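# Place phone on comic book, laptop on stand

## Task

Put the phone so it lies flat with all of it resting on the comic book, and set the closed laptop onto the laptop stand with its top surface facing upward and one of its long edges resting against the stand's lips; at the end neither gripper may be in contact with the phone or the laptop.

## Robot and tools

Robot: two arms, left_arm and right_arm, each ending in a two-finger gripper. The fingers point along the gripper's +z axis and spread along its y axis. The reported hand point sits between the finger pads, roughly 1 cm short of the tips. Two head cameras, cam_head_left and cam_head_right (896x504 each), look at the table from a stand behind the arms.

Frame: the scene frame has its origin at table-top height, halfway between the nominal arm bases; +x reaches out over the table, +y is toward left_arm, +z is up. Image left/right does not match arm names. Calibrated bases: left_arm at (+0.031, +0.243, 0) m, quat_wxyz (+1.000, 0, 0, +0.014); right_arm at (-0.029, -0.309, 0) m, quat_wxyz (+1.000, 0, 0, +0.003). Reported positions and orientations may be off by a few cm, more when reaching far. Joint friction and gravity can leave a gripper a few cm from its commanded spot even in free air.

The 14-number row, used by execute_actions and move: one flat list covering both arms, every number in [-1, 1]. Order: left_arm dx, dy, dz, rx, ry, rz, opening, then right_arm dx, dy, dz, rx, ry, rz, opening. All 14 must be present even when one arm stays still. dx..rz are an offset, not a pose: measured along scene-frame axes from that arm's Hand target as it stood when the action or move began, with rotation about the Hand target's position. 1.0 equals 0.6 m for dx, dy, dz and 180 degrees for the rotation vector (rx, ry, rz). If dx, dy, dz together exceed length 1.0 they are scaled back along their direction. Since each call starts from the current Hand target, sending the same offset twice moves the arm twice. Six zeros re-command the current Hand target (it does not freeze the gripper where it rests). Opening is absolute: +1 fully open (0.094 m), -1 closed; a 0 is a real command for half open, so to keep a gripper unchanged resend its present opening.

execute_actions(actions, cameras): actions is a list of up to 15-row tables; each row is one 1/30 s step and every row is an offset from the action's starting Hand target, not the previous row. A short table repeats its last row to fill 15 steps. An empty actions list returns full state plus all camera images; otherwise images appear only if cameras names them (["all"] for all, [] for none; unknown names void the call).

move(target, speed, blend, opening_speed, grip_force, blocking, cameras): drives each gripper in a straight line toward target, given as one 14-number row or a list of up to 15 rows; every row counts from the same starting Hand targets. speed is top path speed in m/s (0.002 to 4.3, default 0.25; rotation capped at twice that in rad/s), one value or one per target. blend (m) rounds corners between listed targets; 0 means stop at each. opening_speed (per second on the -1..+1 scale, at least 0.2) closes fingers gradually; use it on fragile items. grip_force sets per-pad force in N, 10 to 50, one value or one per arm, and persists; lower values close slowly. blocking=false returns after about 0.5 s while the move keeps running. Moves do not avoid obstacles or the other arm, take at least 0.5 s and at most 10 s. Fast moves lag, overshoot and hit harder. Route around an arm's own base rather than near it, or its shoulder posture may flip.

wait(seconds 0 to 10, cameras): lets time pass with commands held; returns early if a running move ends. stop(cameras): brakes a running move. zoom_image(camera, region [x0, y0, x1, y1] in pixels, at most 504 by 504) enlarges part of the latest image from cam_head_left or cam_head_right. finished_scene(scene 1 or 2) ends the scene irreversibly; call it only once the goal holds stably.

Reading results: end_effector_position (m) and end_effector_quat_wxyz are in the scene frame. Hand target is the last commanded pose after clipping; orientation commands are limited to within 40 degrees of the measured one each step. grip_measured is the finger opening on the command scale (reads a bit wide when empty, a little narrower than a firmly squeezed hard part). grip_effort_nm is gripper motor effort, negative closing; it stays nonzero at rest and does not prove a grasp. Joint torques include arm weight and have offsets and noise. The move: line reports how it ended: done (within 10 mm and 2 degrees), off_target, moving, held (a check withheld steps or clearance stopped the path) or fault; limits=paced means a command was clipped. Neither done nor off_target tells you about contact. Joint ranges (rad): waist -2.880..2.880, shoulder 0..3.142, elbow 0..3.019, wrist pitch -1.693..1.571, wrist yaw -1.571..1.571, wrist roll -2.094..2.094.

Cautions: an arm blocked by something keeps pushing until commanded back past its gripper. Never let the grippers, wrists or fingers collide or grip each other; that can end the scene. Avoid dropping, slamming or throwing items, hard pushes into fixed or heavy objects, and anything leaving the table. Release only items at rest, opening well above grip_measured. Long holding, stretched arms or pushing at unreachable poses heats motors; a MOTOR HOT line warns at 85 °C and at 100 °C that arm goes limp for 30 to 60 s or more. Objects may get occasional small external nudges. Time spent thinking lets the scene run on.

Each tool is called after "Emit:" by a JSON object that holds its "name" and its "arguments", one argument or row to a line.

## Session

Emit:
{"name": "execute_actions", "arguments": {
  "actions": []
}}

Scene clock: 0.00 s.
left_arm: end_effector_position=(+0.4918, +0.7722, +0.2721) grip_measured=+1.000 grip_effort_nm=n/a end_effector_quat_wxyz=(+0.538, +0.343, +0.763, +0.102) | right_arm: end_effector_position=(+0.0818, -0.5453, +0.1553) grip_measured=+1.000 grip_effort_nm=n/a end_effector_quat_wxyz=(-0.017, +0.931, +0.365, +0.017)
Joint positions: left_arm=[1.048 1.958 1.826 -0.907 1.087 1.594 0.094] | right_arm=[-1.159 1.066 0.823 -1.361 -0.035 1.239 0.094]
Joint velocities: within noise
Joint torques (N m): no reading
Motor temperatures (°C): left_arm=[23 25 27 24 28 25 28] | right_arm=[27 30 27 25 24 24 25]
Heat: left arm: hottest wrist yaw 28 °C; right arm: hottest shoulder 30 °C.
Hand target: left_arm +0.4940, +0.7762, +0.2939; +0.539, +0.352, +0.755, +0.121 | right_arm +0.0850, -0.5526, +0.1636; -0.006, +0.931, +0.366, +0.017
Tool commands: left_gripper/opening=+1.0 right_gripper/opening=+1.0

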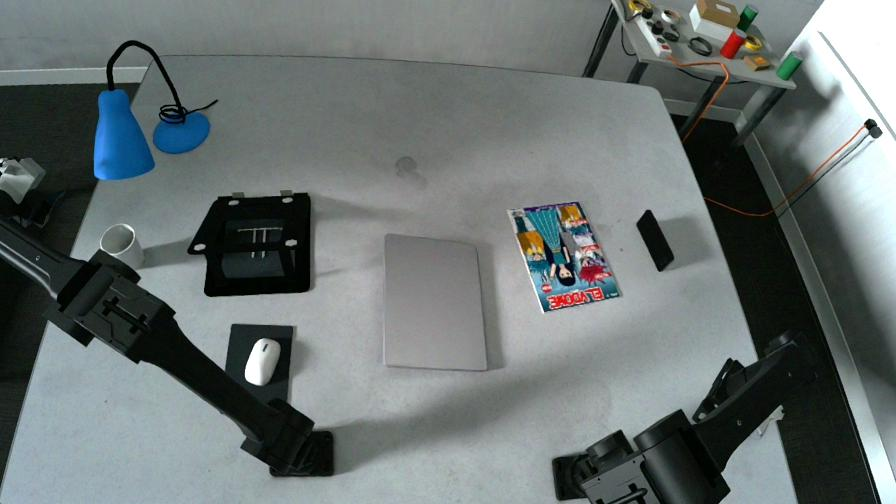

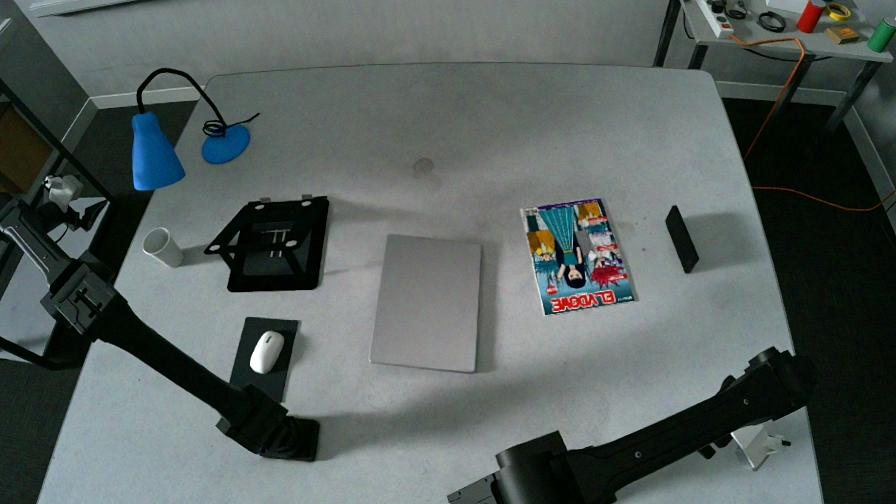

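Emit:
{"name": "zoom_image", "arguments": {
  "camera": "cam_head_left",
  "region": [180, 180, 340, 300]
}}

Emit:
{"name": "zoom_image", "arguments": {
  "camera": "cam_head_right",
  "region": [180, 180, 340, 300]
}}

Emit:
{"name": "zoom_image", "arguments": {
  "camera": "cam_head_left",
  "region": [370, 220, 510, 380]
}}

Emit:
{"name": "zoom_image", "arguments": {
  "camera": "cam_head_left",
  "region": [500, 190, 700, 330]
}}

Emit:
{"name": "zoom_image", "arguments": {
  "camera": "cam_head_right",
  "region": [500, 190, 720, 330]
}}

Emit:
{"name": "zoom_image", "arguments": {
  "camera": "cam_head_left",
  "region": [540, 320, 820, 504]
}}

Scaled by 3.150.

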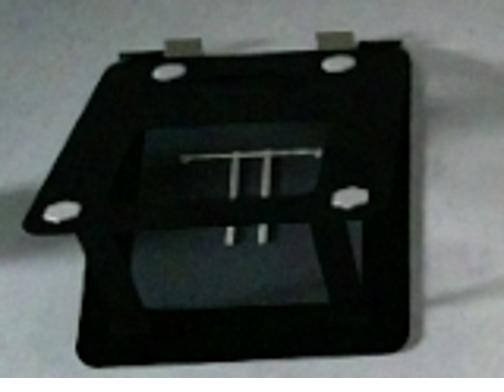

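Scaled by 3.150.

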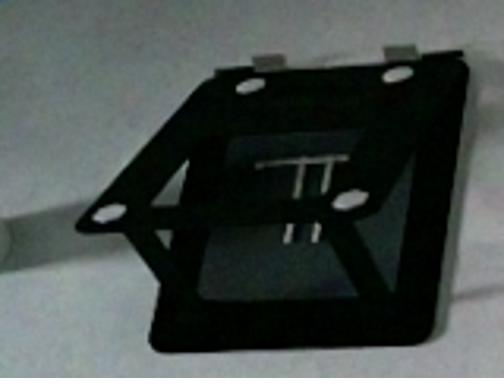

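Scaled by 3.150.

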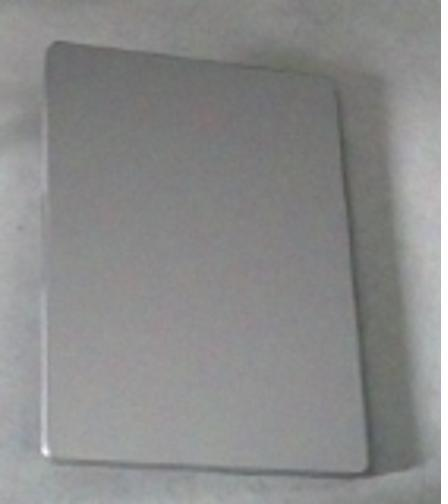

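Scaled by 2.520.

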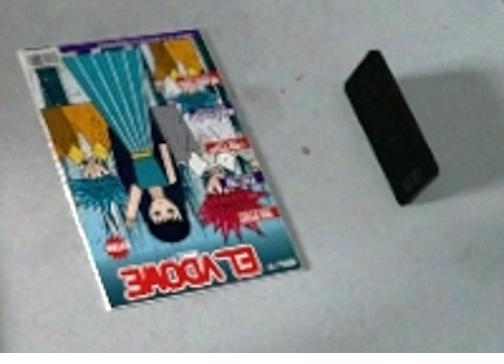

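Scaled by 2.291.

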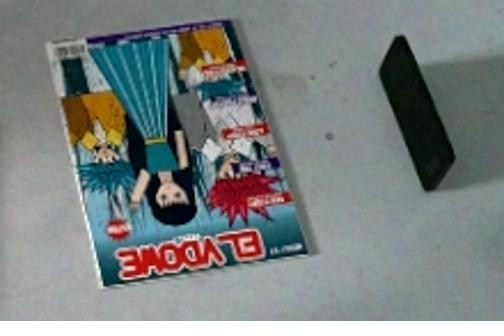

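Scaled by 1.800.

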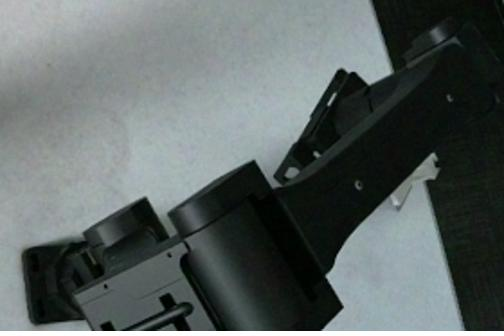

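Emit:
{"name": "zoom_image", "arguments": {
  "camera": "cam_head_right",
  "region": [350, 220, 520, 390]
}}

Emit:
{"name": "zoom_image", "arguments": {
  "camera": "cam_head_left",
  "region": [430, 330, 510, 390]
}}

Emit:
{"name": "zoom_image", "arguments": {
  "camera": "cam_head_left",
  "region": [210, 300, 340, 430]
}}

Emit:
{"name": "zoom_image", "arguments": {
  "camera": "cam_head_left",
  "region": [80, 30, 220, 190]
}}

Scaled by 2.965.

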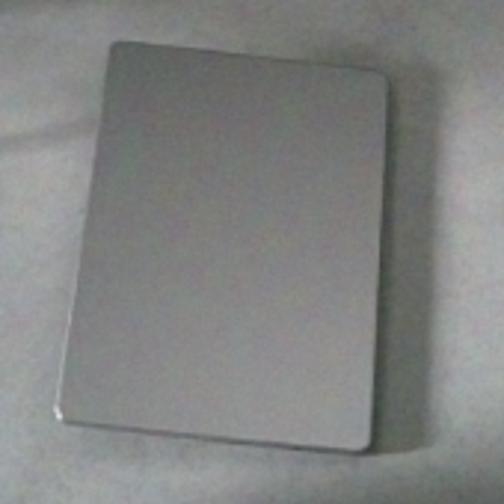

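Scaled by 6.300.

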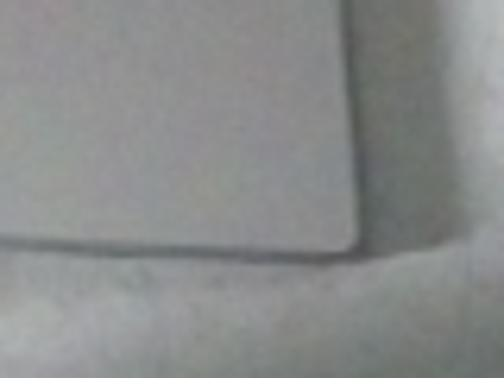

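Scaled by 3.877.

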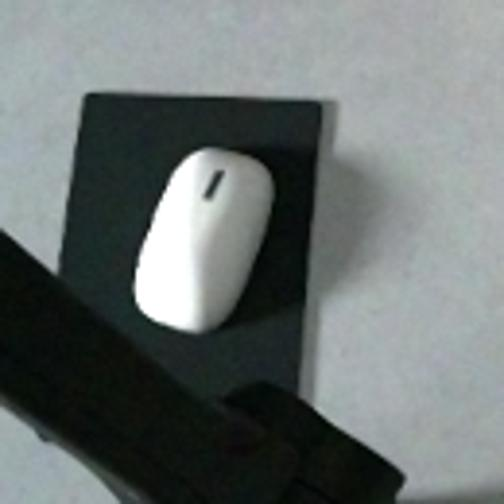

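Scaled by 3.150.

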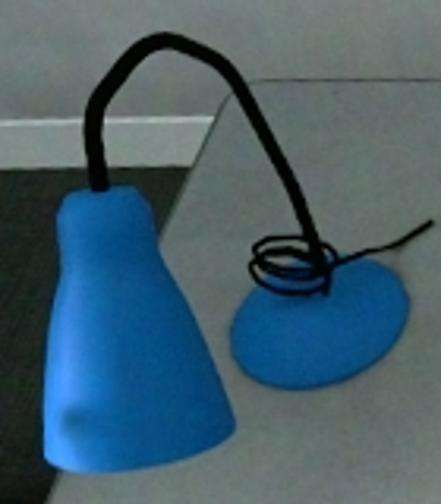

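Emit:
{"name": "move", "arguments": {
  "target": [
    [0,0,0.2,0,0,0,1,0.1,0.1,0.1,0,0,0.3,1],
    [-0.24,-0.96,0.1,-0.084,0.374,0.244,1,0.44,0.42,-0.07,-0.014,-0.005,0.76,1]
  ],
  "blend": [0.05,0],
  "speed": 0.3,
  "cameras": ["all"]
}}

Scene clock: 39.73 s.
left_arm: end_effector_position=(+0.3578, +0.2033, +0.3533) grip_measured=+1.000 grip_effort_nm=0.02 end_effector_quat_wxyz=(+0.077, +0.001, +0.997, -0.007) | right_arm: end_effector_position=(+0.3218, -0.3044, +0.1084) grip_measured=+1.000 grip_effort_nm=-0.02 end_effector_quat_wxyz=(-0.025, +0.011, +1.000, +0.000)
Joint positions: left_arm=[-0.15 1.13 1.385 -1.671 -0.004 -0.119 0.094] | right_arm=[0.01 1.377 0.948 -1.19 -0.001 0.037 0.094]
Joint torques (N m): left_arm=[-2.02 -9.41 9.58 0.18 0.11 -0.09] | right_arm=[1.2 -10.23 11.81 0.4 0.07 0.05]
Motor temperatures (°C): left_arm=[23 30 31 24 28 24 27] | right_arm=[27 30 34 25 24 24 25]
Heat: left arm: hottest elbow 31 °C; right arm: hottest elbow 34 °C.
Hand target: left_arm +0.3500, +0.2001, +0.3540; +0.001, +0.001, +1.000, +0.000 | right_arm +0.3491, -0.3007, +0.1216; +0.000, +0.003, +1.000, +0.000
Off the commanded pose: left_arm 0.008 m, 9 deg | right_arm 0.031 m, 3 deg.
joint sent to its limit (left arm) — joint 4 (wrist pitch), lower limit. The joint targets are off in orientation, not in position.
move: off_target (left_arm, right_arm)

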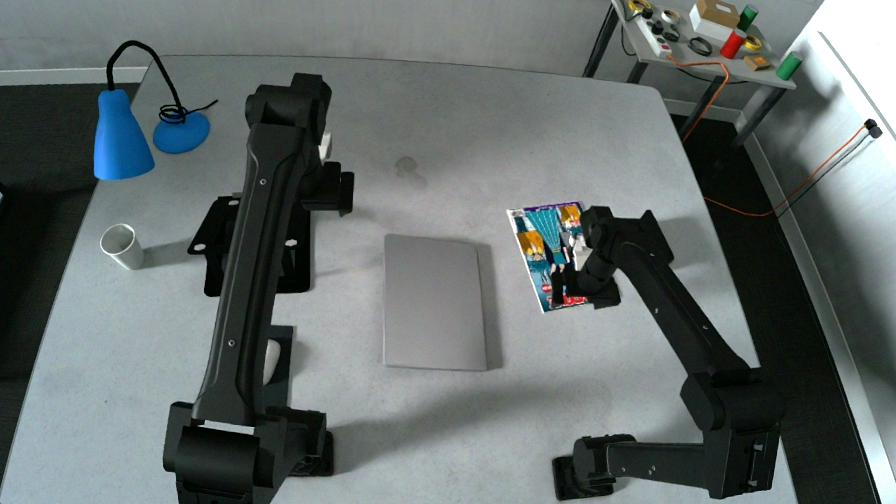

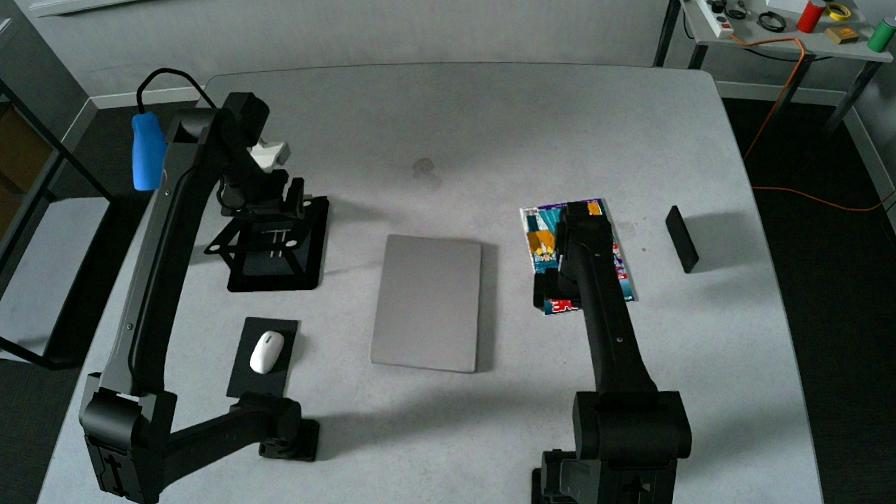

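Emit:
{"name": "zoom_image", "arguments": {
  "camera": "cam_head_left",
  "region": [530, 180, 690, 330]
}}

Emit:
{"name": "zoom_image", "arguments": {
  "camera": "cam_head_right",
  "region": [510, 180, 670, 330]
}}

Emit:
{"name": "zoom_image", "arguments": {
  "camera": "cam_head_right",
  "region": [190, 80, 340, 220]
}}

Scaled by 3.150.

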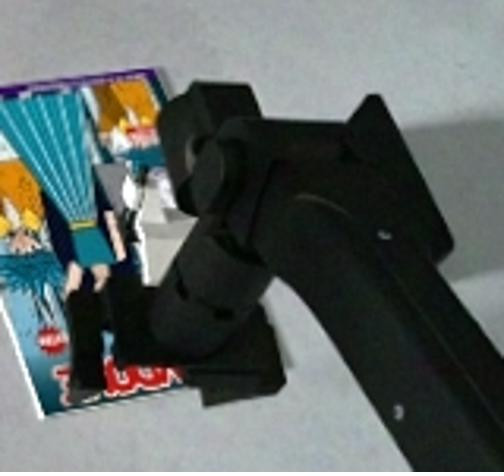

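Scaled by 3.150.

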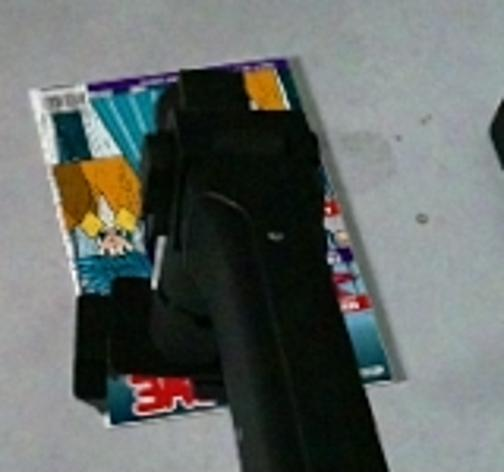

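Scaled by 3.360.

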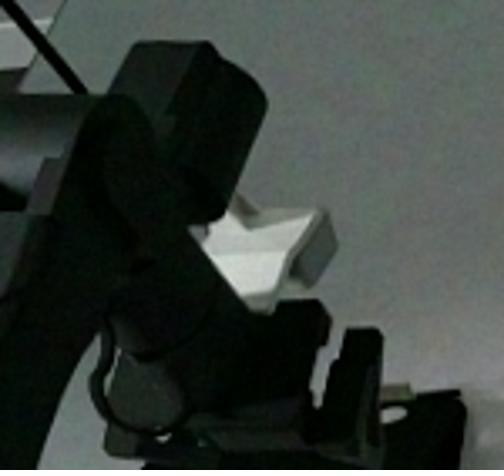

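Emit:
{"name": "move", "arguments": {
  "target": [
    [-0.083,-0.033,-0.4,0,0,0,-1,-0.05,0.15,-0.03,0,0,0,-1],
    [-0.083,-0.033,-0.507,0,0,0,-1,-0.05,0.15,-0.153,0,0,0,-1]
  ],
  "blend": [0.03,0],
  "speed": 0.3,
  "cameras": ["all"]
}}

Emit:
{"name": "zoom_image", "arguments": {
  "camera": "cam_head_left",
  "region": [460, 220, 620, 400]
}}

Emit:
{"name": "zoom_image", "arguments": {
  "camera": "cam_head_right",
  "region": [460, 220, 620, 400]
}}

Emit:
{"name": "zoom_image", "arguments": {
  "camera": "cam_head_left",
  "region": [260, 220, 420, 400]
}}

Emit:
{"name": "zoom_image", "arguments": {
  "camera": "cam_head_right",
  "region": [230, 220, 390, 400]
}}

Scene clock: 64.23 s.
left_arm: end_effector_position=(+0.3013, +0.1847, +0.0543) grip_measured=-0.981 grip_effort_nm=-1.00 end_effector_quat_wxyz=(+0.002, -0.002, +1.000, +0.000) | right_arm: end_effector_position=(+0.3201, -0.2138, +0.0360) grip_measured=-0.991 grip_effort_nm=-0.50 end_effector_quat_wxyz=(+0.003, +0.004, +1.000, +0.002)
Joint positions: left_arm=[-0.239 1.218 0.645 -0.993 -0.001 -0.215 0.001] | right_arm=[0.262 1.48 0.835 -0.919 -0.002 0.275 0]
Joint torques (N m): left_arm=[-2.55 -7.41 8.58 0.58 0.04 -0.06] | right_arm=[1.26 -11.28 6.38 0.57 0.11 0.22]
Heat: left arm: hottest elbow 32 °C; right arm: hottest elbow 36 °C.
Hand target: left_arm +0.3003, +0.1803, +0.0498; +0.001, +0.001, +1.000, +0.000 | right_arm +0.3191, -0.2107, +0.0297; +0.000, +0.003, +1.000, +0.000
Off the commanded pose: left_arm 0.006 m, 0 deg | right_arm 0.007 m, 0 deg.
move: done

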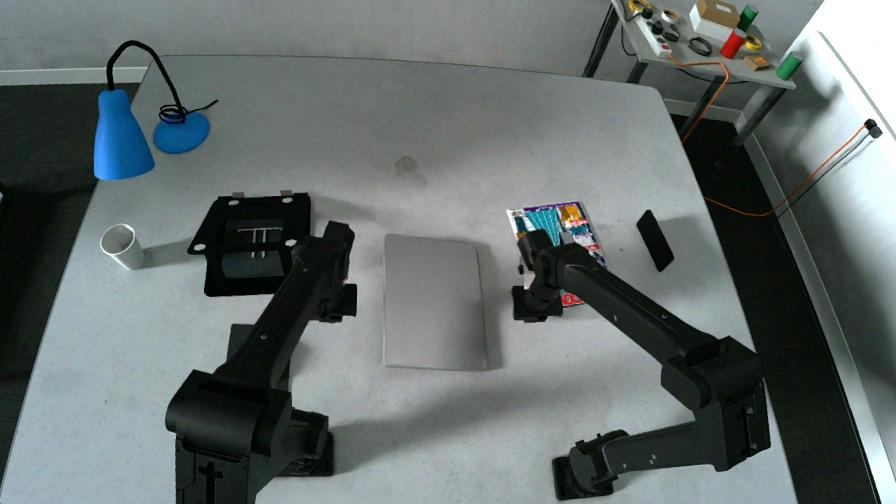

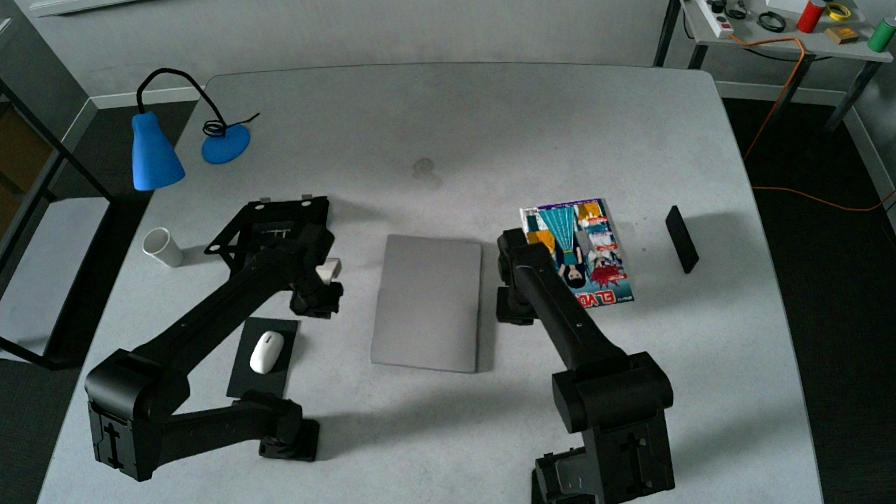

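Scaled by 2.800.

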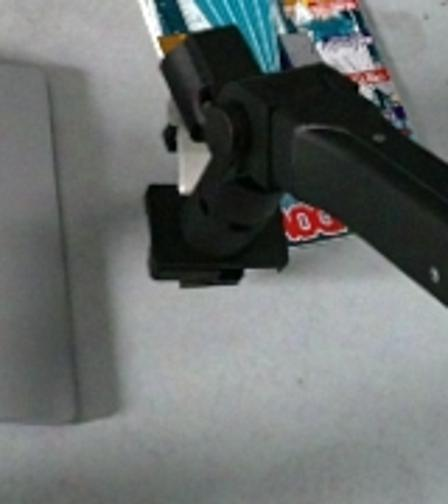

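Scaled by 2.800.

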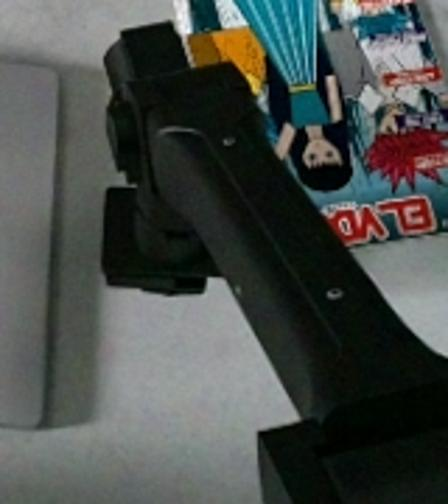

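Scaled by 2.800.

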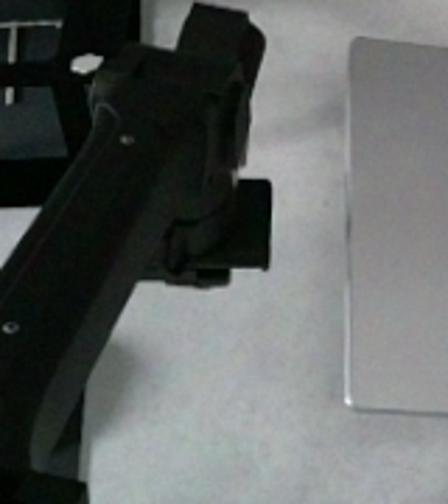

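Scaled by 2.800.

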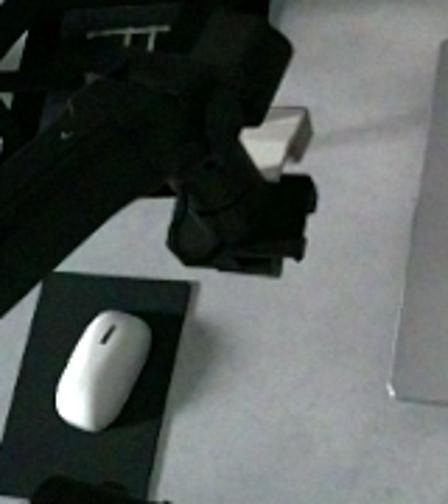

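Emit:
{"name": "move", "arguments": {
  "target": [
    [0,0,0.12,0,-0.3,0,-1,0,0,0.12,0,-0.3,0,-1],
    [0,0,-0.02,0,-0.3,0,-1,0,0,0.02,0,-0.3,0,-1]
  ],
  "blend": [0.03,0],
  "speed": 0.3,
  "cameras": ["all"]
}}

Emit:
{"name": "zoom_image", "arguments": {
  "camera": "cam_head_left",
  "region": [460, 220, 620, 400]
}}

Emit:
{"name": "zoom_image", "arguments": {
  "camera": "cam_head_right",
  "region": [460, 220, 620, 400]
}}

Emit:
{"name": "zoom_image", "arguments": {
  "camera": "cam_head_left",
  "region": [260, 220, 420, 400]
}}

Emit:
{"name": "zoom_image", "arguments": {
  "camera": "cam_head_right",
  "region": [230, 220, 390, 400]
}}

Scene clock: 73.27 s.
left_arm: end_effector_position=(+0.2997, +0.1806, +0.0381) grip_measured=-0.981 grip_effort_nm=-1.00 end_effector_quat_wxyz=(+0.451, -0.001, +0.893, +0.000) | right_arm: end_effector_position=(+0.3228, -0.2133, +0.0478) grip_measured=-0.991 grip_effort_nm=-0.50 end_effector_quat_wxyz=(+0.457, +0.011, +0.890, +0.003)
Joint positions: left_arm=[-0.475 0.804 0.048 0.071 -0.355 -0.278 0.001] | right_arm=[0.429 1.223 0.256 0.297 0.354 0.287 0]
Joint torques (N m): left_arm=[-1.67 -0.73 8.64 2.33 -0.3 0.02] | right_arm=[1.32 -5.3 5.22 1.95 0.24 0.08]
Heat: left arm: hottest elbow 32 °C; right arm: hottest elbow 36 °C.
Hand target: left_arm +0.3003, +0.1803, +0.0378; +0.455, +0.001, +0.891, +0.000 | right_arm +0.3190, -0.2107, +0.0417; +0.454, +0.002, +0.891, +0.001
Off the commanded pose: left_arm 0.001 m, 1 deg | right_arm 0.008 m, 1 deg.
move: done

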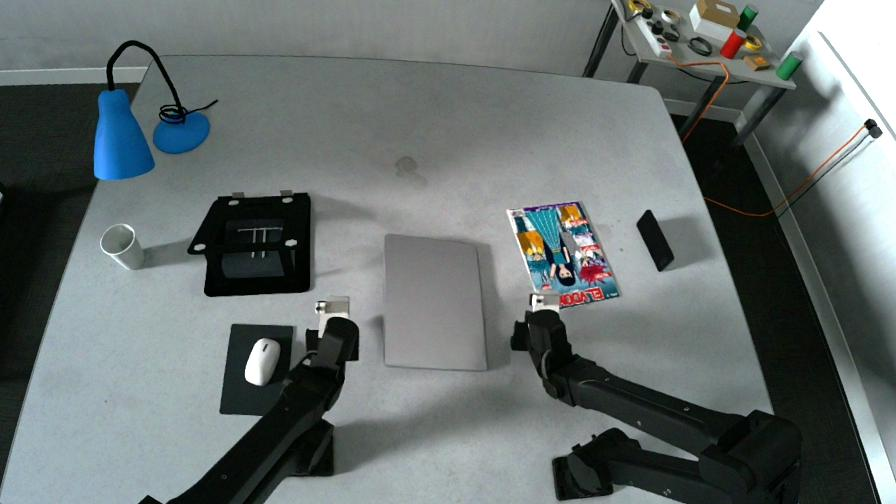

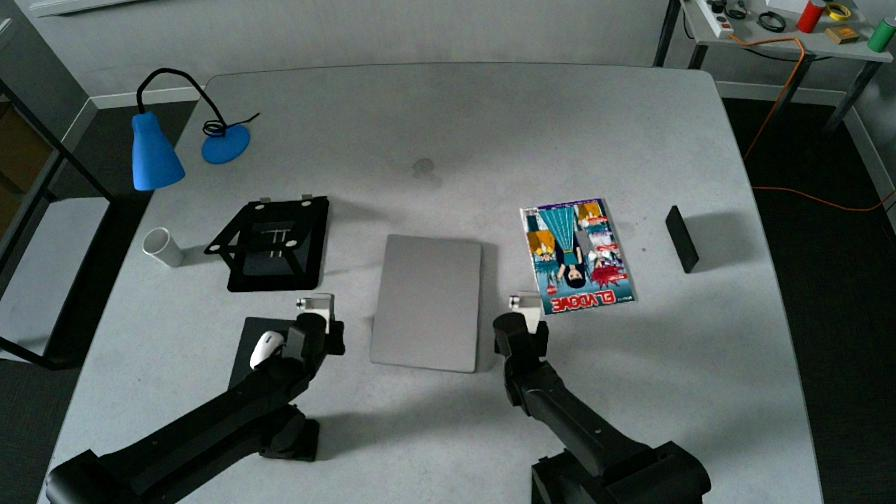

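Scaled by 2.800.

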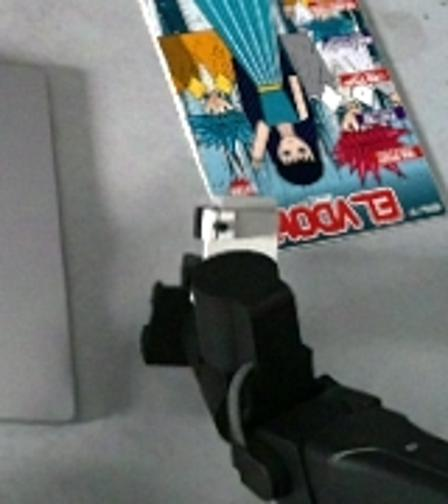

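Scaled by 2.800.

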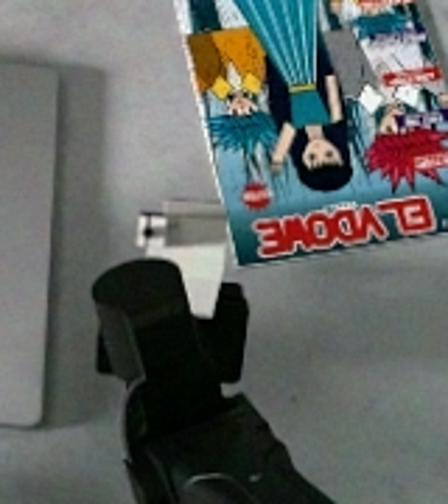

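Scaled by 2.800.

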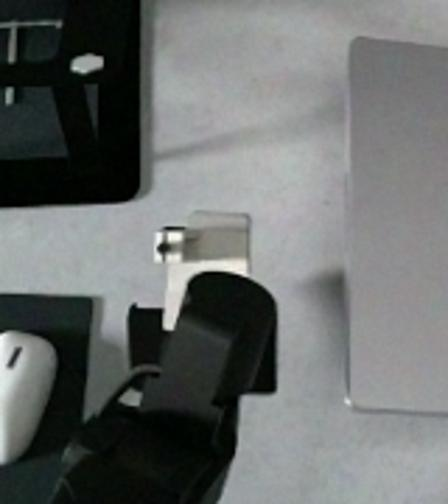

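Scaled by 2.800.

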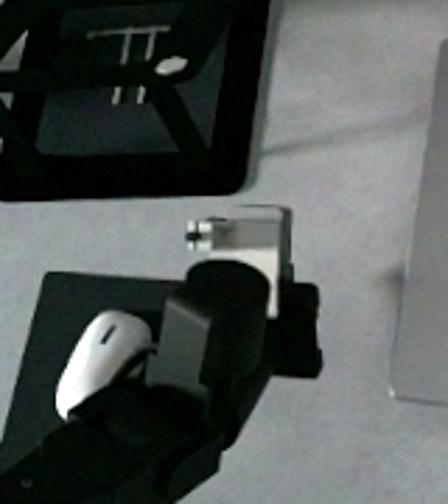

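Emit:
{"name": "move", "arguments": {
  "target": [0,0,0.03,0,0,0,-1,0.03,-0.1,0.15,0.459,0.234,0.234,0],
  "speed": 0.3,
  "cameras": ["all"]
}}

Emit:
{"name": "zoom_image", "arguments": {
  "camera": "cam_head_left",
  "region": [460, 220, 620, 400]
}}

Emit:
{"name": "zoom_image", "arguments": {
  "camera": "cam_head_right",
  "region": [460, 220, 620, 400]
}}

Scene clock: 117.77 s.
left_arm: end_effector_position=(+0.2909, +0.1849, +0.0408) grip_measured=-0.981 grip_effort_nm=-1.00 end_effector_quat_wxyz=(+0.443, +0.001, +0.897, +0.004) | right_arm: end_effector_position=(+0.3250, -0.2624, +0.1300) grip_measured=-0.001 grip_effort_nm=0.06 end_effector_quat_wxyz=(+0.037, +0.049, +0.761, +0.646)
Joint positions: left_arm=[-0.475 0.697 0.048 -0.057 -0.355 -0.278 0.001] | right_arm=[-0.359 1.769 0.919 -1.668 -1.288 -0.959 0.047]
Joint torques (N m): left_arm=[-1.26 -1.61 12.37 1.36 -0.31 0.09] | right_arm=[-0.15 -12.92 7.08 -1.47 -0.25 -0.01]
Heat: left arm: hottest elbow 31 °C; right arm: hottest elbow 33 °C.
Hand target: left_arm +0.3003, +0.1803, +0.0558; +0.455, +0.001, +0.891, +0.000 | right_arm +0.3371, -0.2706, +0.1317; -0.002, +0.002, +0.707, +0.707
Off the commanded pose: left_arm 0.018 m, 2 deg | right_arm 0.015 m, 12 deg.
joint sent to its limit (right arm) — joint 4 (wrist pitch), lower limit. The joint targets are off in orientation, not in position.
move: off_target (left_arm, right_arm)

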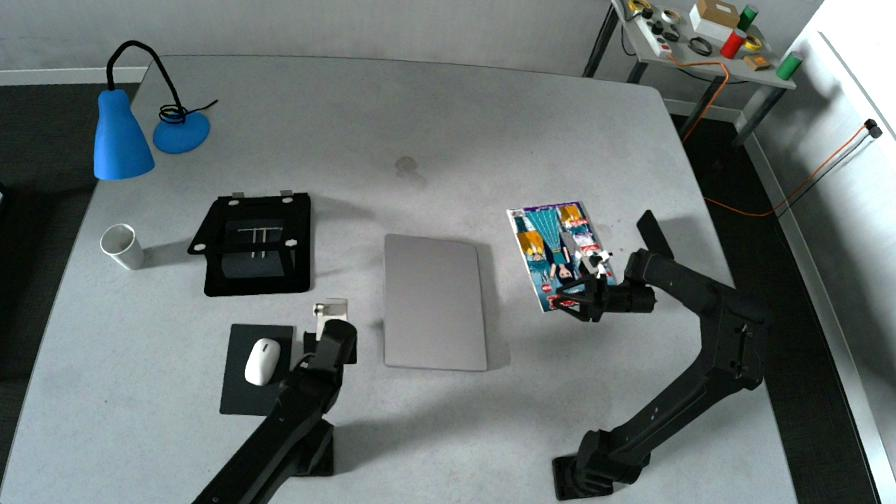

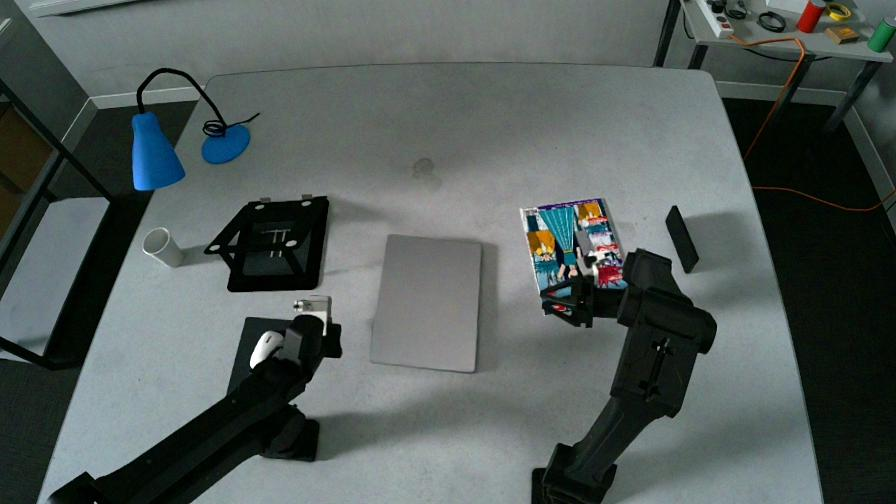

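Scaled by 2.800.

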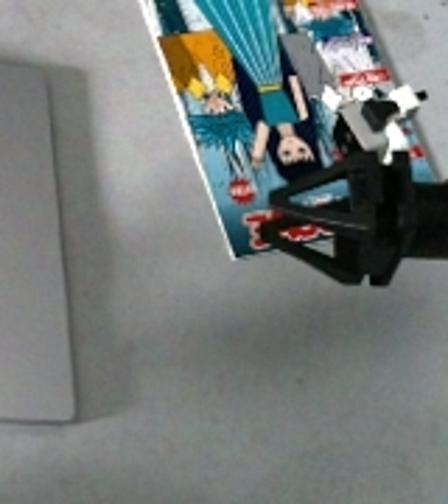

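Scaled by 2.800.

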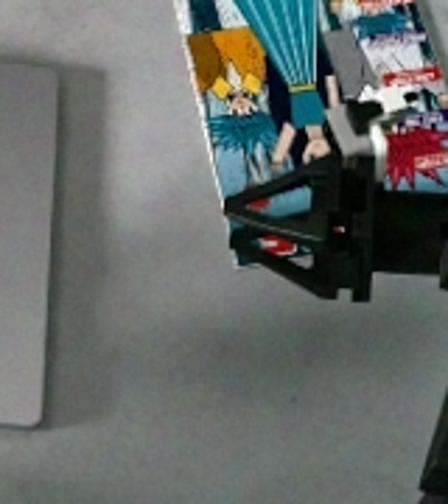

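Emit:
{"name": "move", "arguments": {
  "target": [0,0,0.0,0,0,0,-1,0.01,0.14,-0.11,-0.11,0,0,0],
  "speed": 0.2,
  "cameras": ["all"]
}}

Emit:
{"name": "zoom_image", "arguments": {
  "camera": "cam_head_left",
  "region": [460, 220, 620, 400]
}}

Emit:
{"name": "zoom_image", "arguments": {
  "camera": "cam_head_right",
  "region": [460, 220, 620, 400]
}}

Scene clock: 123.37 s.
left_arm: end_effector_position=(+0.2910, +0.1849, +0.0409) grip_measured=-0.981 grip_effort_nm=-1.00 end_effector_quat_wxyz=(+0.443, +0.001, +0.897, +0.004) | right_arm: end_effector_position=(+0.3469, -0.1906, +0.0625) grip_measured=-0.001 grip_effort_nm=0.06 end_effector_quat_wxyz=(-0.003, +0.007, +0.817, +0.577)
Joint positions: left_arm=[-0.475 0.696 0.048 -0.057 -0.355 -0.278 0.001] | right_arm=[-0.124 1.765 0.871 -0.989 -1.211 -0.318 0.047]
Joint torques (N m): left_arm=[-1.2 -1.9 12.63 1.2 -0.27 0.11] | right_arm=[1.2 -16.5 3.9 0.09 -0.46 0.15]
Heat: left arm: hottest elbow 31 °C; right arm: hottest elbow 33 °C.
Hand target: left_arm +0.3003, +0.1803, +0.0559; +0.455, +0.001, +0.891, +0.000 | right_arm +0.3430, -0.1867, +0.0658; -0.002, +0.002, +0.818, +0.575
Off the commanded pose: left_arm 0.018 m, 2 deg | right_arm 0.006 m, 1 deg.
move: off_target (left_arm)

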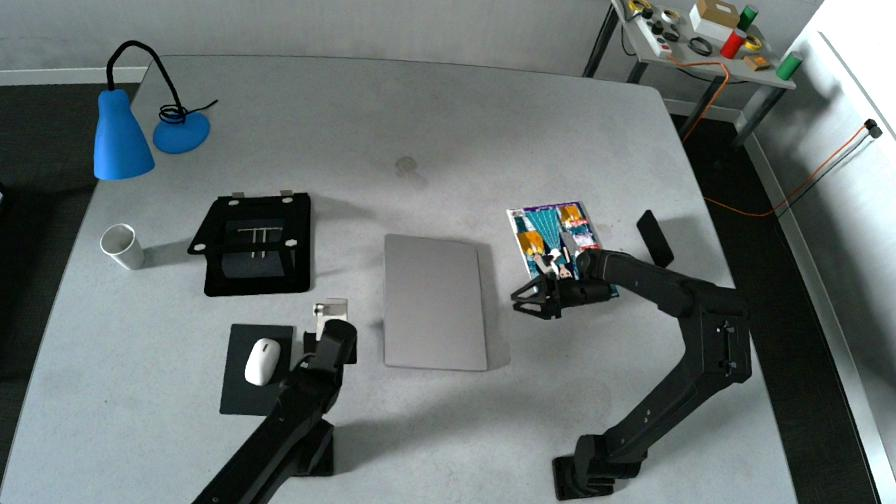

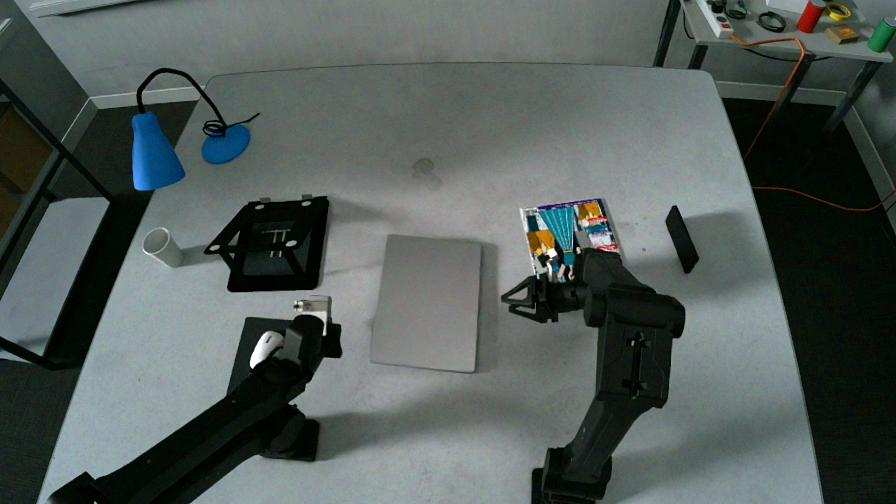

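Scaled by 2.800.

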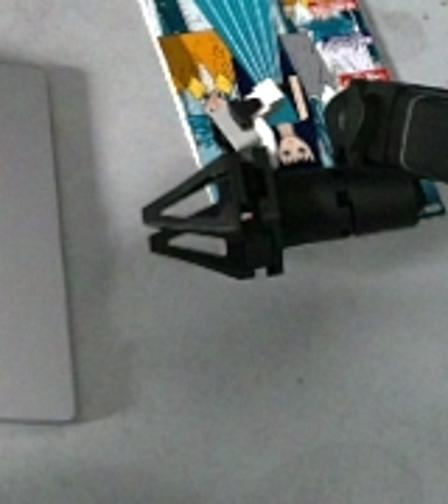

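Scaled by 2.800.

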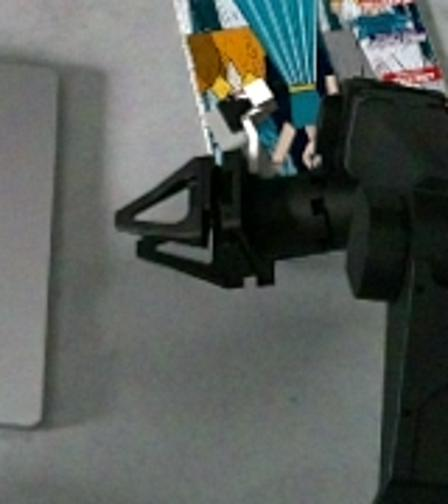

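Emit:
{"name": "move", "arguments": {
  "target": [0,0,0.0,0,0,0,-1,0.01,0.055,-0.037,0,0,0,0.06],
  "speed": 0.15,
  "cameras": ["all"]
}}

Emit:
{"name": "zoom_image", "arguments": {
  "camera": "cam_head_left",
  "region": [450, 260, 560, 340]
}}

Emit:
{"name": "zoom_image", "arguments": {
  "camera": "cam_head_right",
  "region": [450, 260, 560, 340]
}}

Scene clock: 131.33 s.
left_arm: end_effector_position=(+0.2910, +0.1849, +0.0409) grip_measured=-0.981 grip_effort_nm=-1.00 end_effector_quat_wxyz=(+0.443, +0.001, +0.897, +0.004) | right_arm: end_effector_position=(+0.3545, -0.1576, +0.0472) grip_measured=+0.059 grip_effort_nm=0.07 end_effector_quat_wxyz=(+0.005, +0.001, +0.818, +0.575)
Joint positions: left_arm=[-0.475 0.696 0.048 -0.057 -0.355 -0.278 0.001] | right_arm=[-0.035 1.765 0.822 -0.684 -1.225 -0.066 0.05]
Joint torques (N m): left_arm=[-1.32 -1.9 12.37 1.35 -0.31 0.02] | right_arm=[1.26 -14.8 3.95 0.46 -0.54 0.17]
Heat: left arm: hottest elbow 31 °C; right arm: hottest elbow 32 °C.
Hand target: left_arm +0.3003, +0.1803, +0.0559; +0.455, +0.001, +0.891, +0.000 | right_arm +0.3491, -0.1537, +0.0436; -0.002, +0.002, +0.818, +0.575
Off the commanded pose: left_arm 0.018 m, 2 deg | right_arm 0.008 m, 1 deg.
move: off_target (left_arm)

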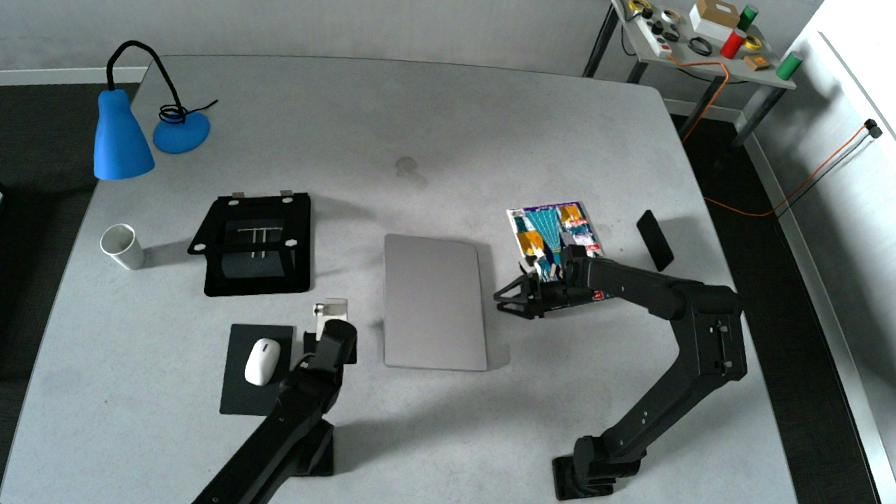

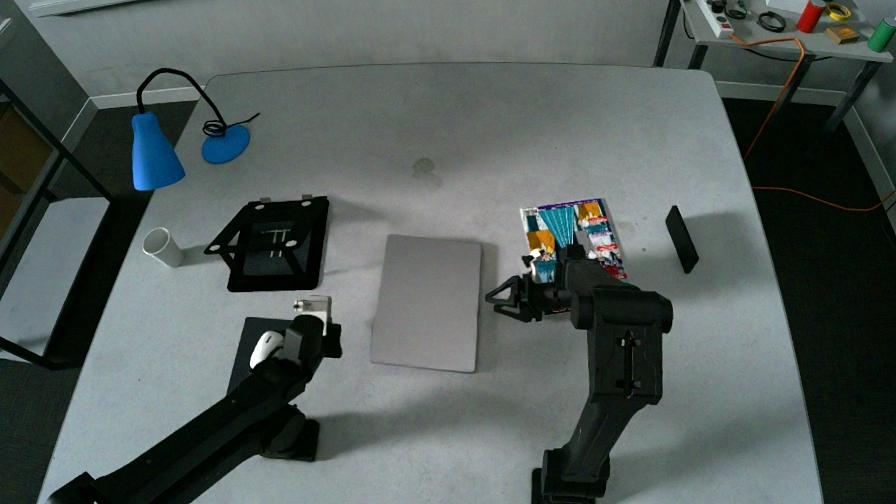

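Scaled by 4.582.

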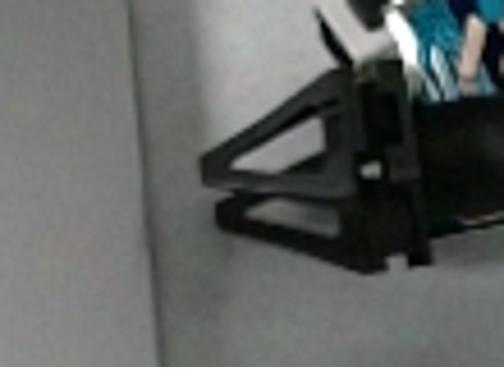

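Scaled by 4.582.

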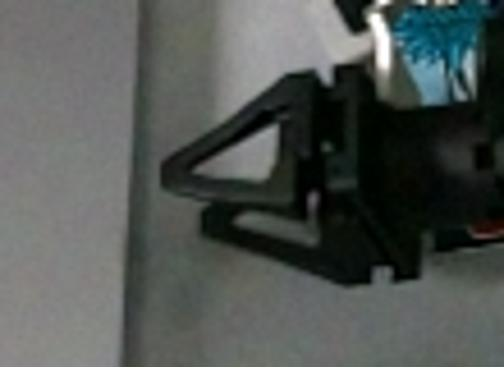

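Emit:
{"name": "move", "arguments": {
  "target": [
    [0,0,0.0,0,0,0,-1,-0.005,0.0,-0.02,0,0,0,0.06],
    [0,0,0.0,0,0,0,-1,-0.005,0.075,-0.02,0,0,0,0.06]
  ],
  "speed": 0.08,
  "cameras": ["all"]
}}

Emit:
{"name": "zoom_image", "arguments": {
  "camera": "cam_head_left",
  "region": [450, 260, 560, 340]
}}

Emit:
{"name": "zoom_image", "arguments": {
  "camera": "cam_head_right",
  "region": [450, 260, 560, 340]
}}

Scene clock: 137.70 s.
left_arm: end_effector_position=(+0.2910, +0.1849, +0.0409) grip_measured=-0.981 grip_effort_nm=-1.00 end_effector_quat_wxyz=(+0.443, +0.001, +0.897, +0.004) | right_arm: end_effector_position=(+0.3526, -0.1146, +0.0336) grip_measured=+0.059 grip_effort_nm=0.07 end_effector_quat_wxyz=(+0.002, +0.007, +0.817, +0.577)
Joint positions: left_arm=[-0.475 0.696 0.048 -0.057 -0.355 -0.278 0.001] | right_arm=[0.077 1.766 0.746 -0.293 -1.217 0.279 0.05]
Joint torques (N m): left_arm=[-1.9 -1.55 12.52 1.36 -0.32 0.03] | right_arm=[1.85 -15.09 3.71 1.06 -0.35 0.18]
Motor temperatures (°C): left_arm=[23 25 32 24 27 24 29] | right_arm=[27 31 32 25 24 23 25]
Heat: left arm: hottest elbow 32 °C; right arm: hottest elbow 32 °C.
Hand target: left_arm +0.3003, +0.1803, +0.0559; +0.455, +0.001, +0.891, +0.000 | right_arm +0.3461, -0.1087, +0.0315; -0.002, +0.002, +0.818, +0.575
Off the commanded pose: left_arm 0.018 m, 2 deg | right_arm 0.009 m, 1 deg.
move: off_target (left_arm)

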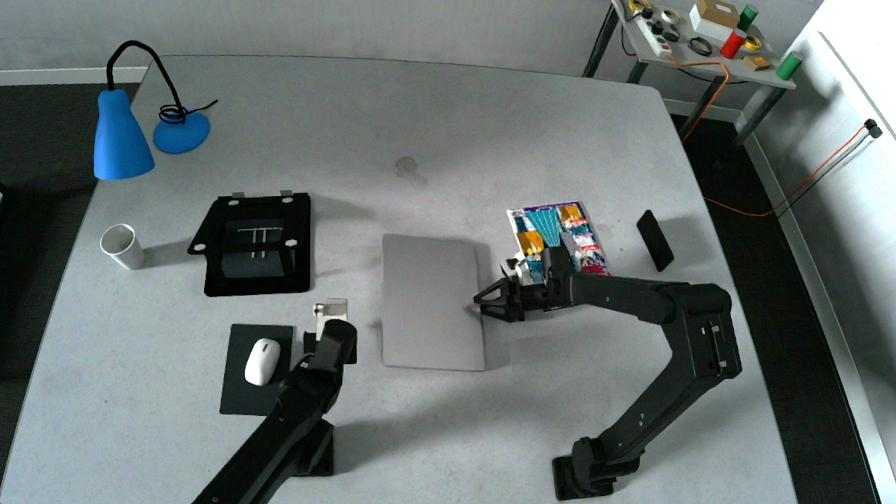

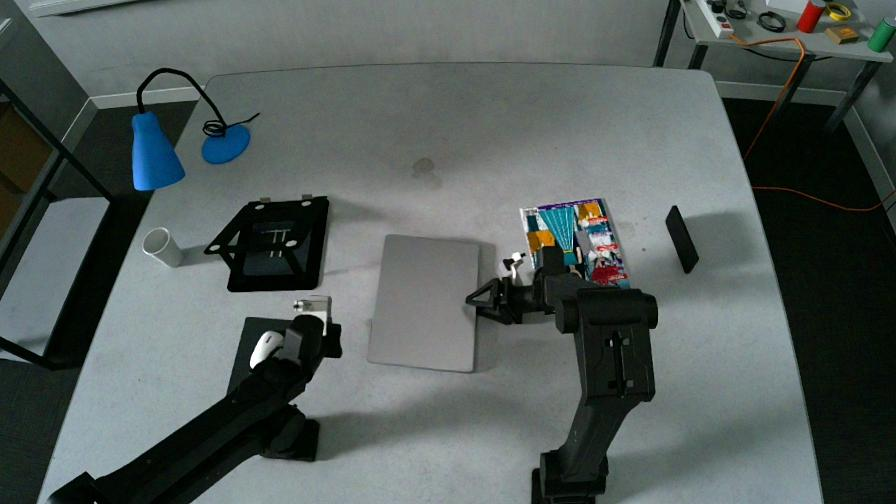

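Scaled by 4.582.

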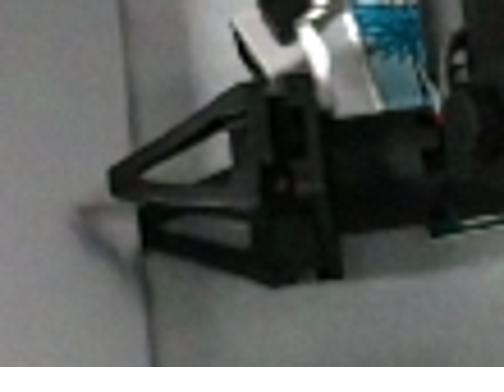

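Scaled by 4.582.

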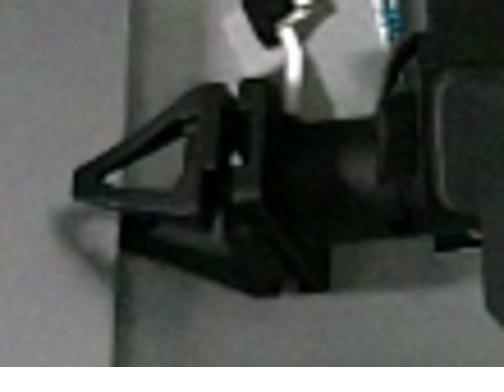

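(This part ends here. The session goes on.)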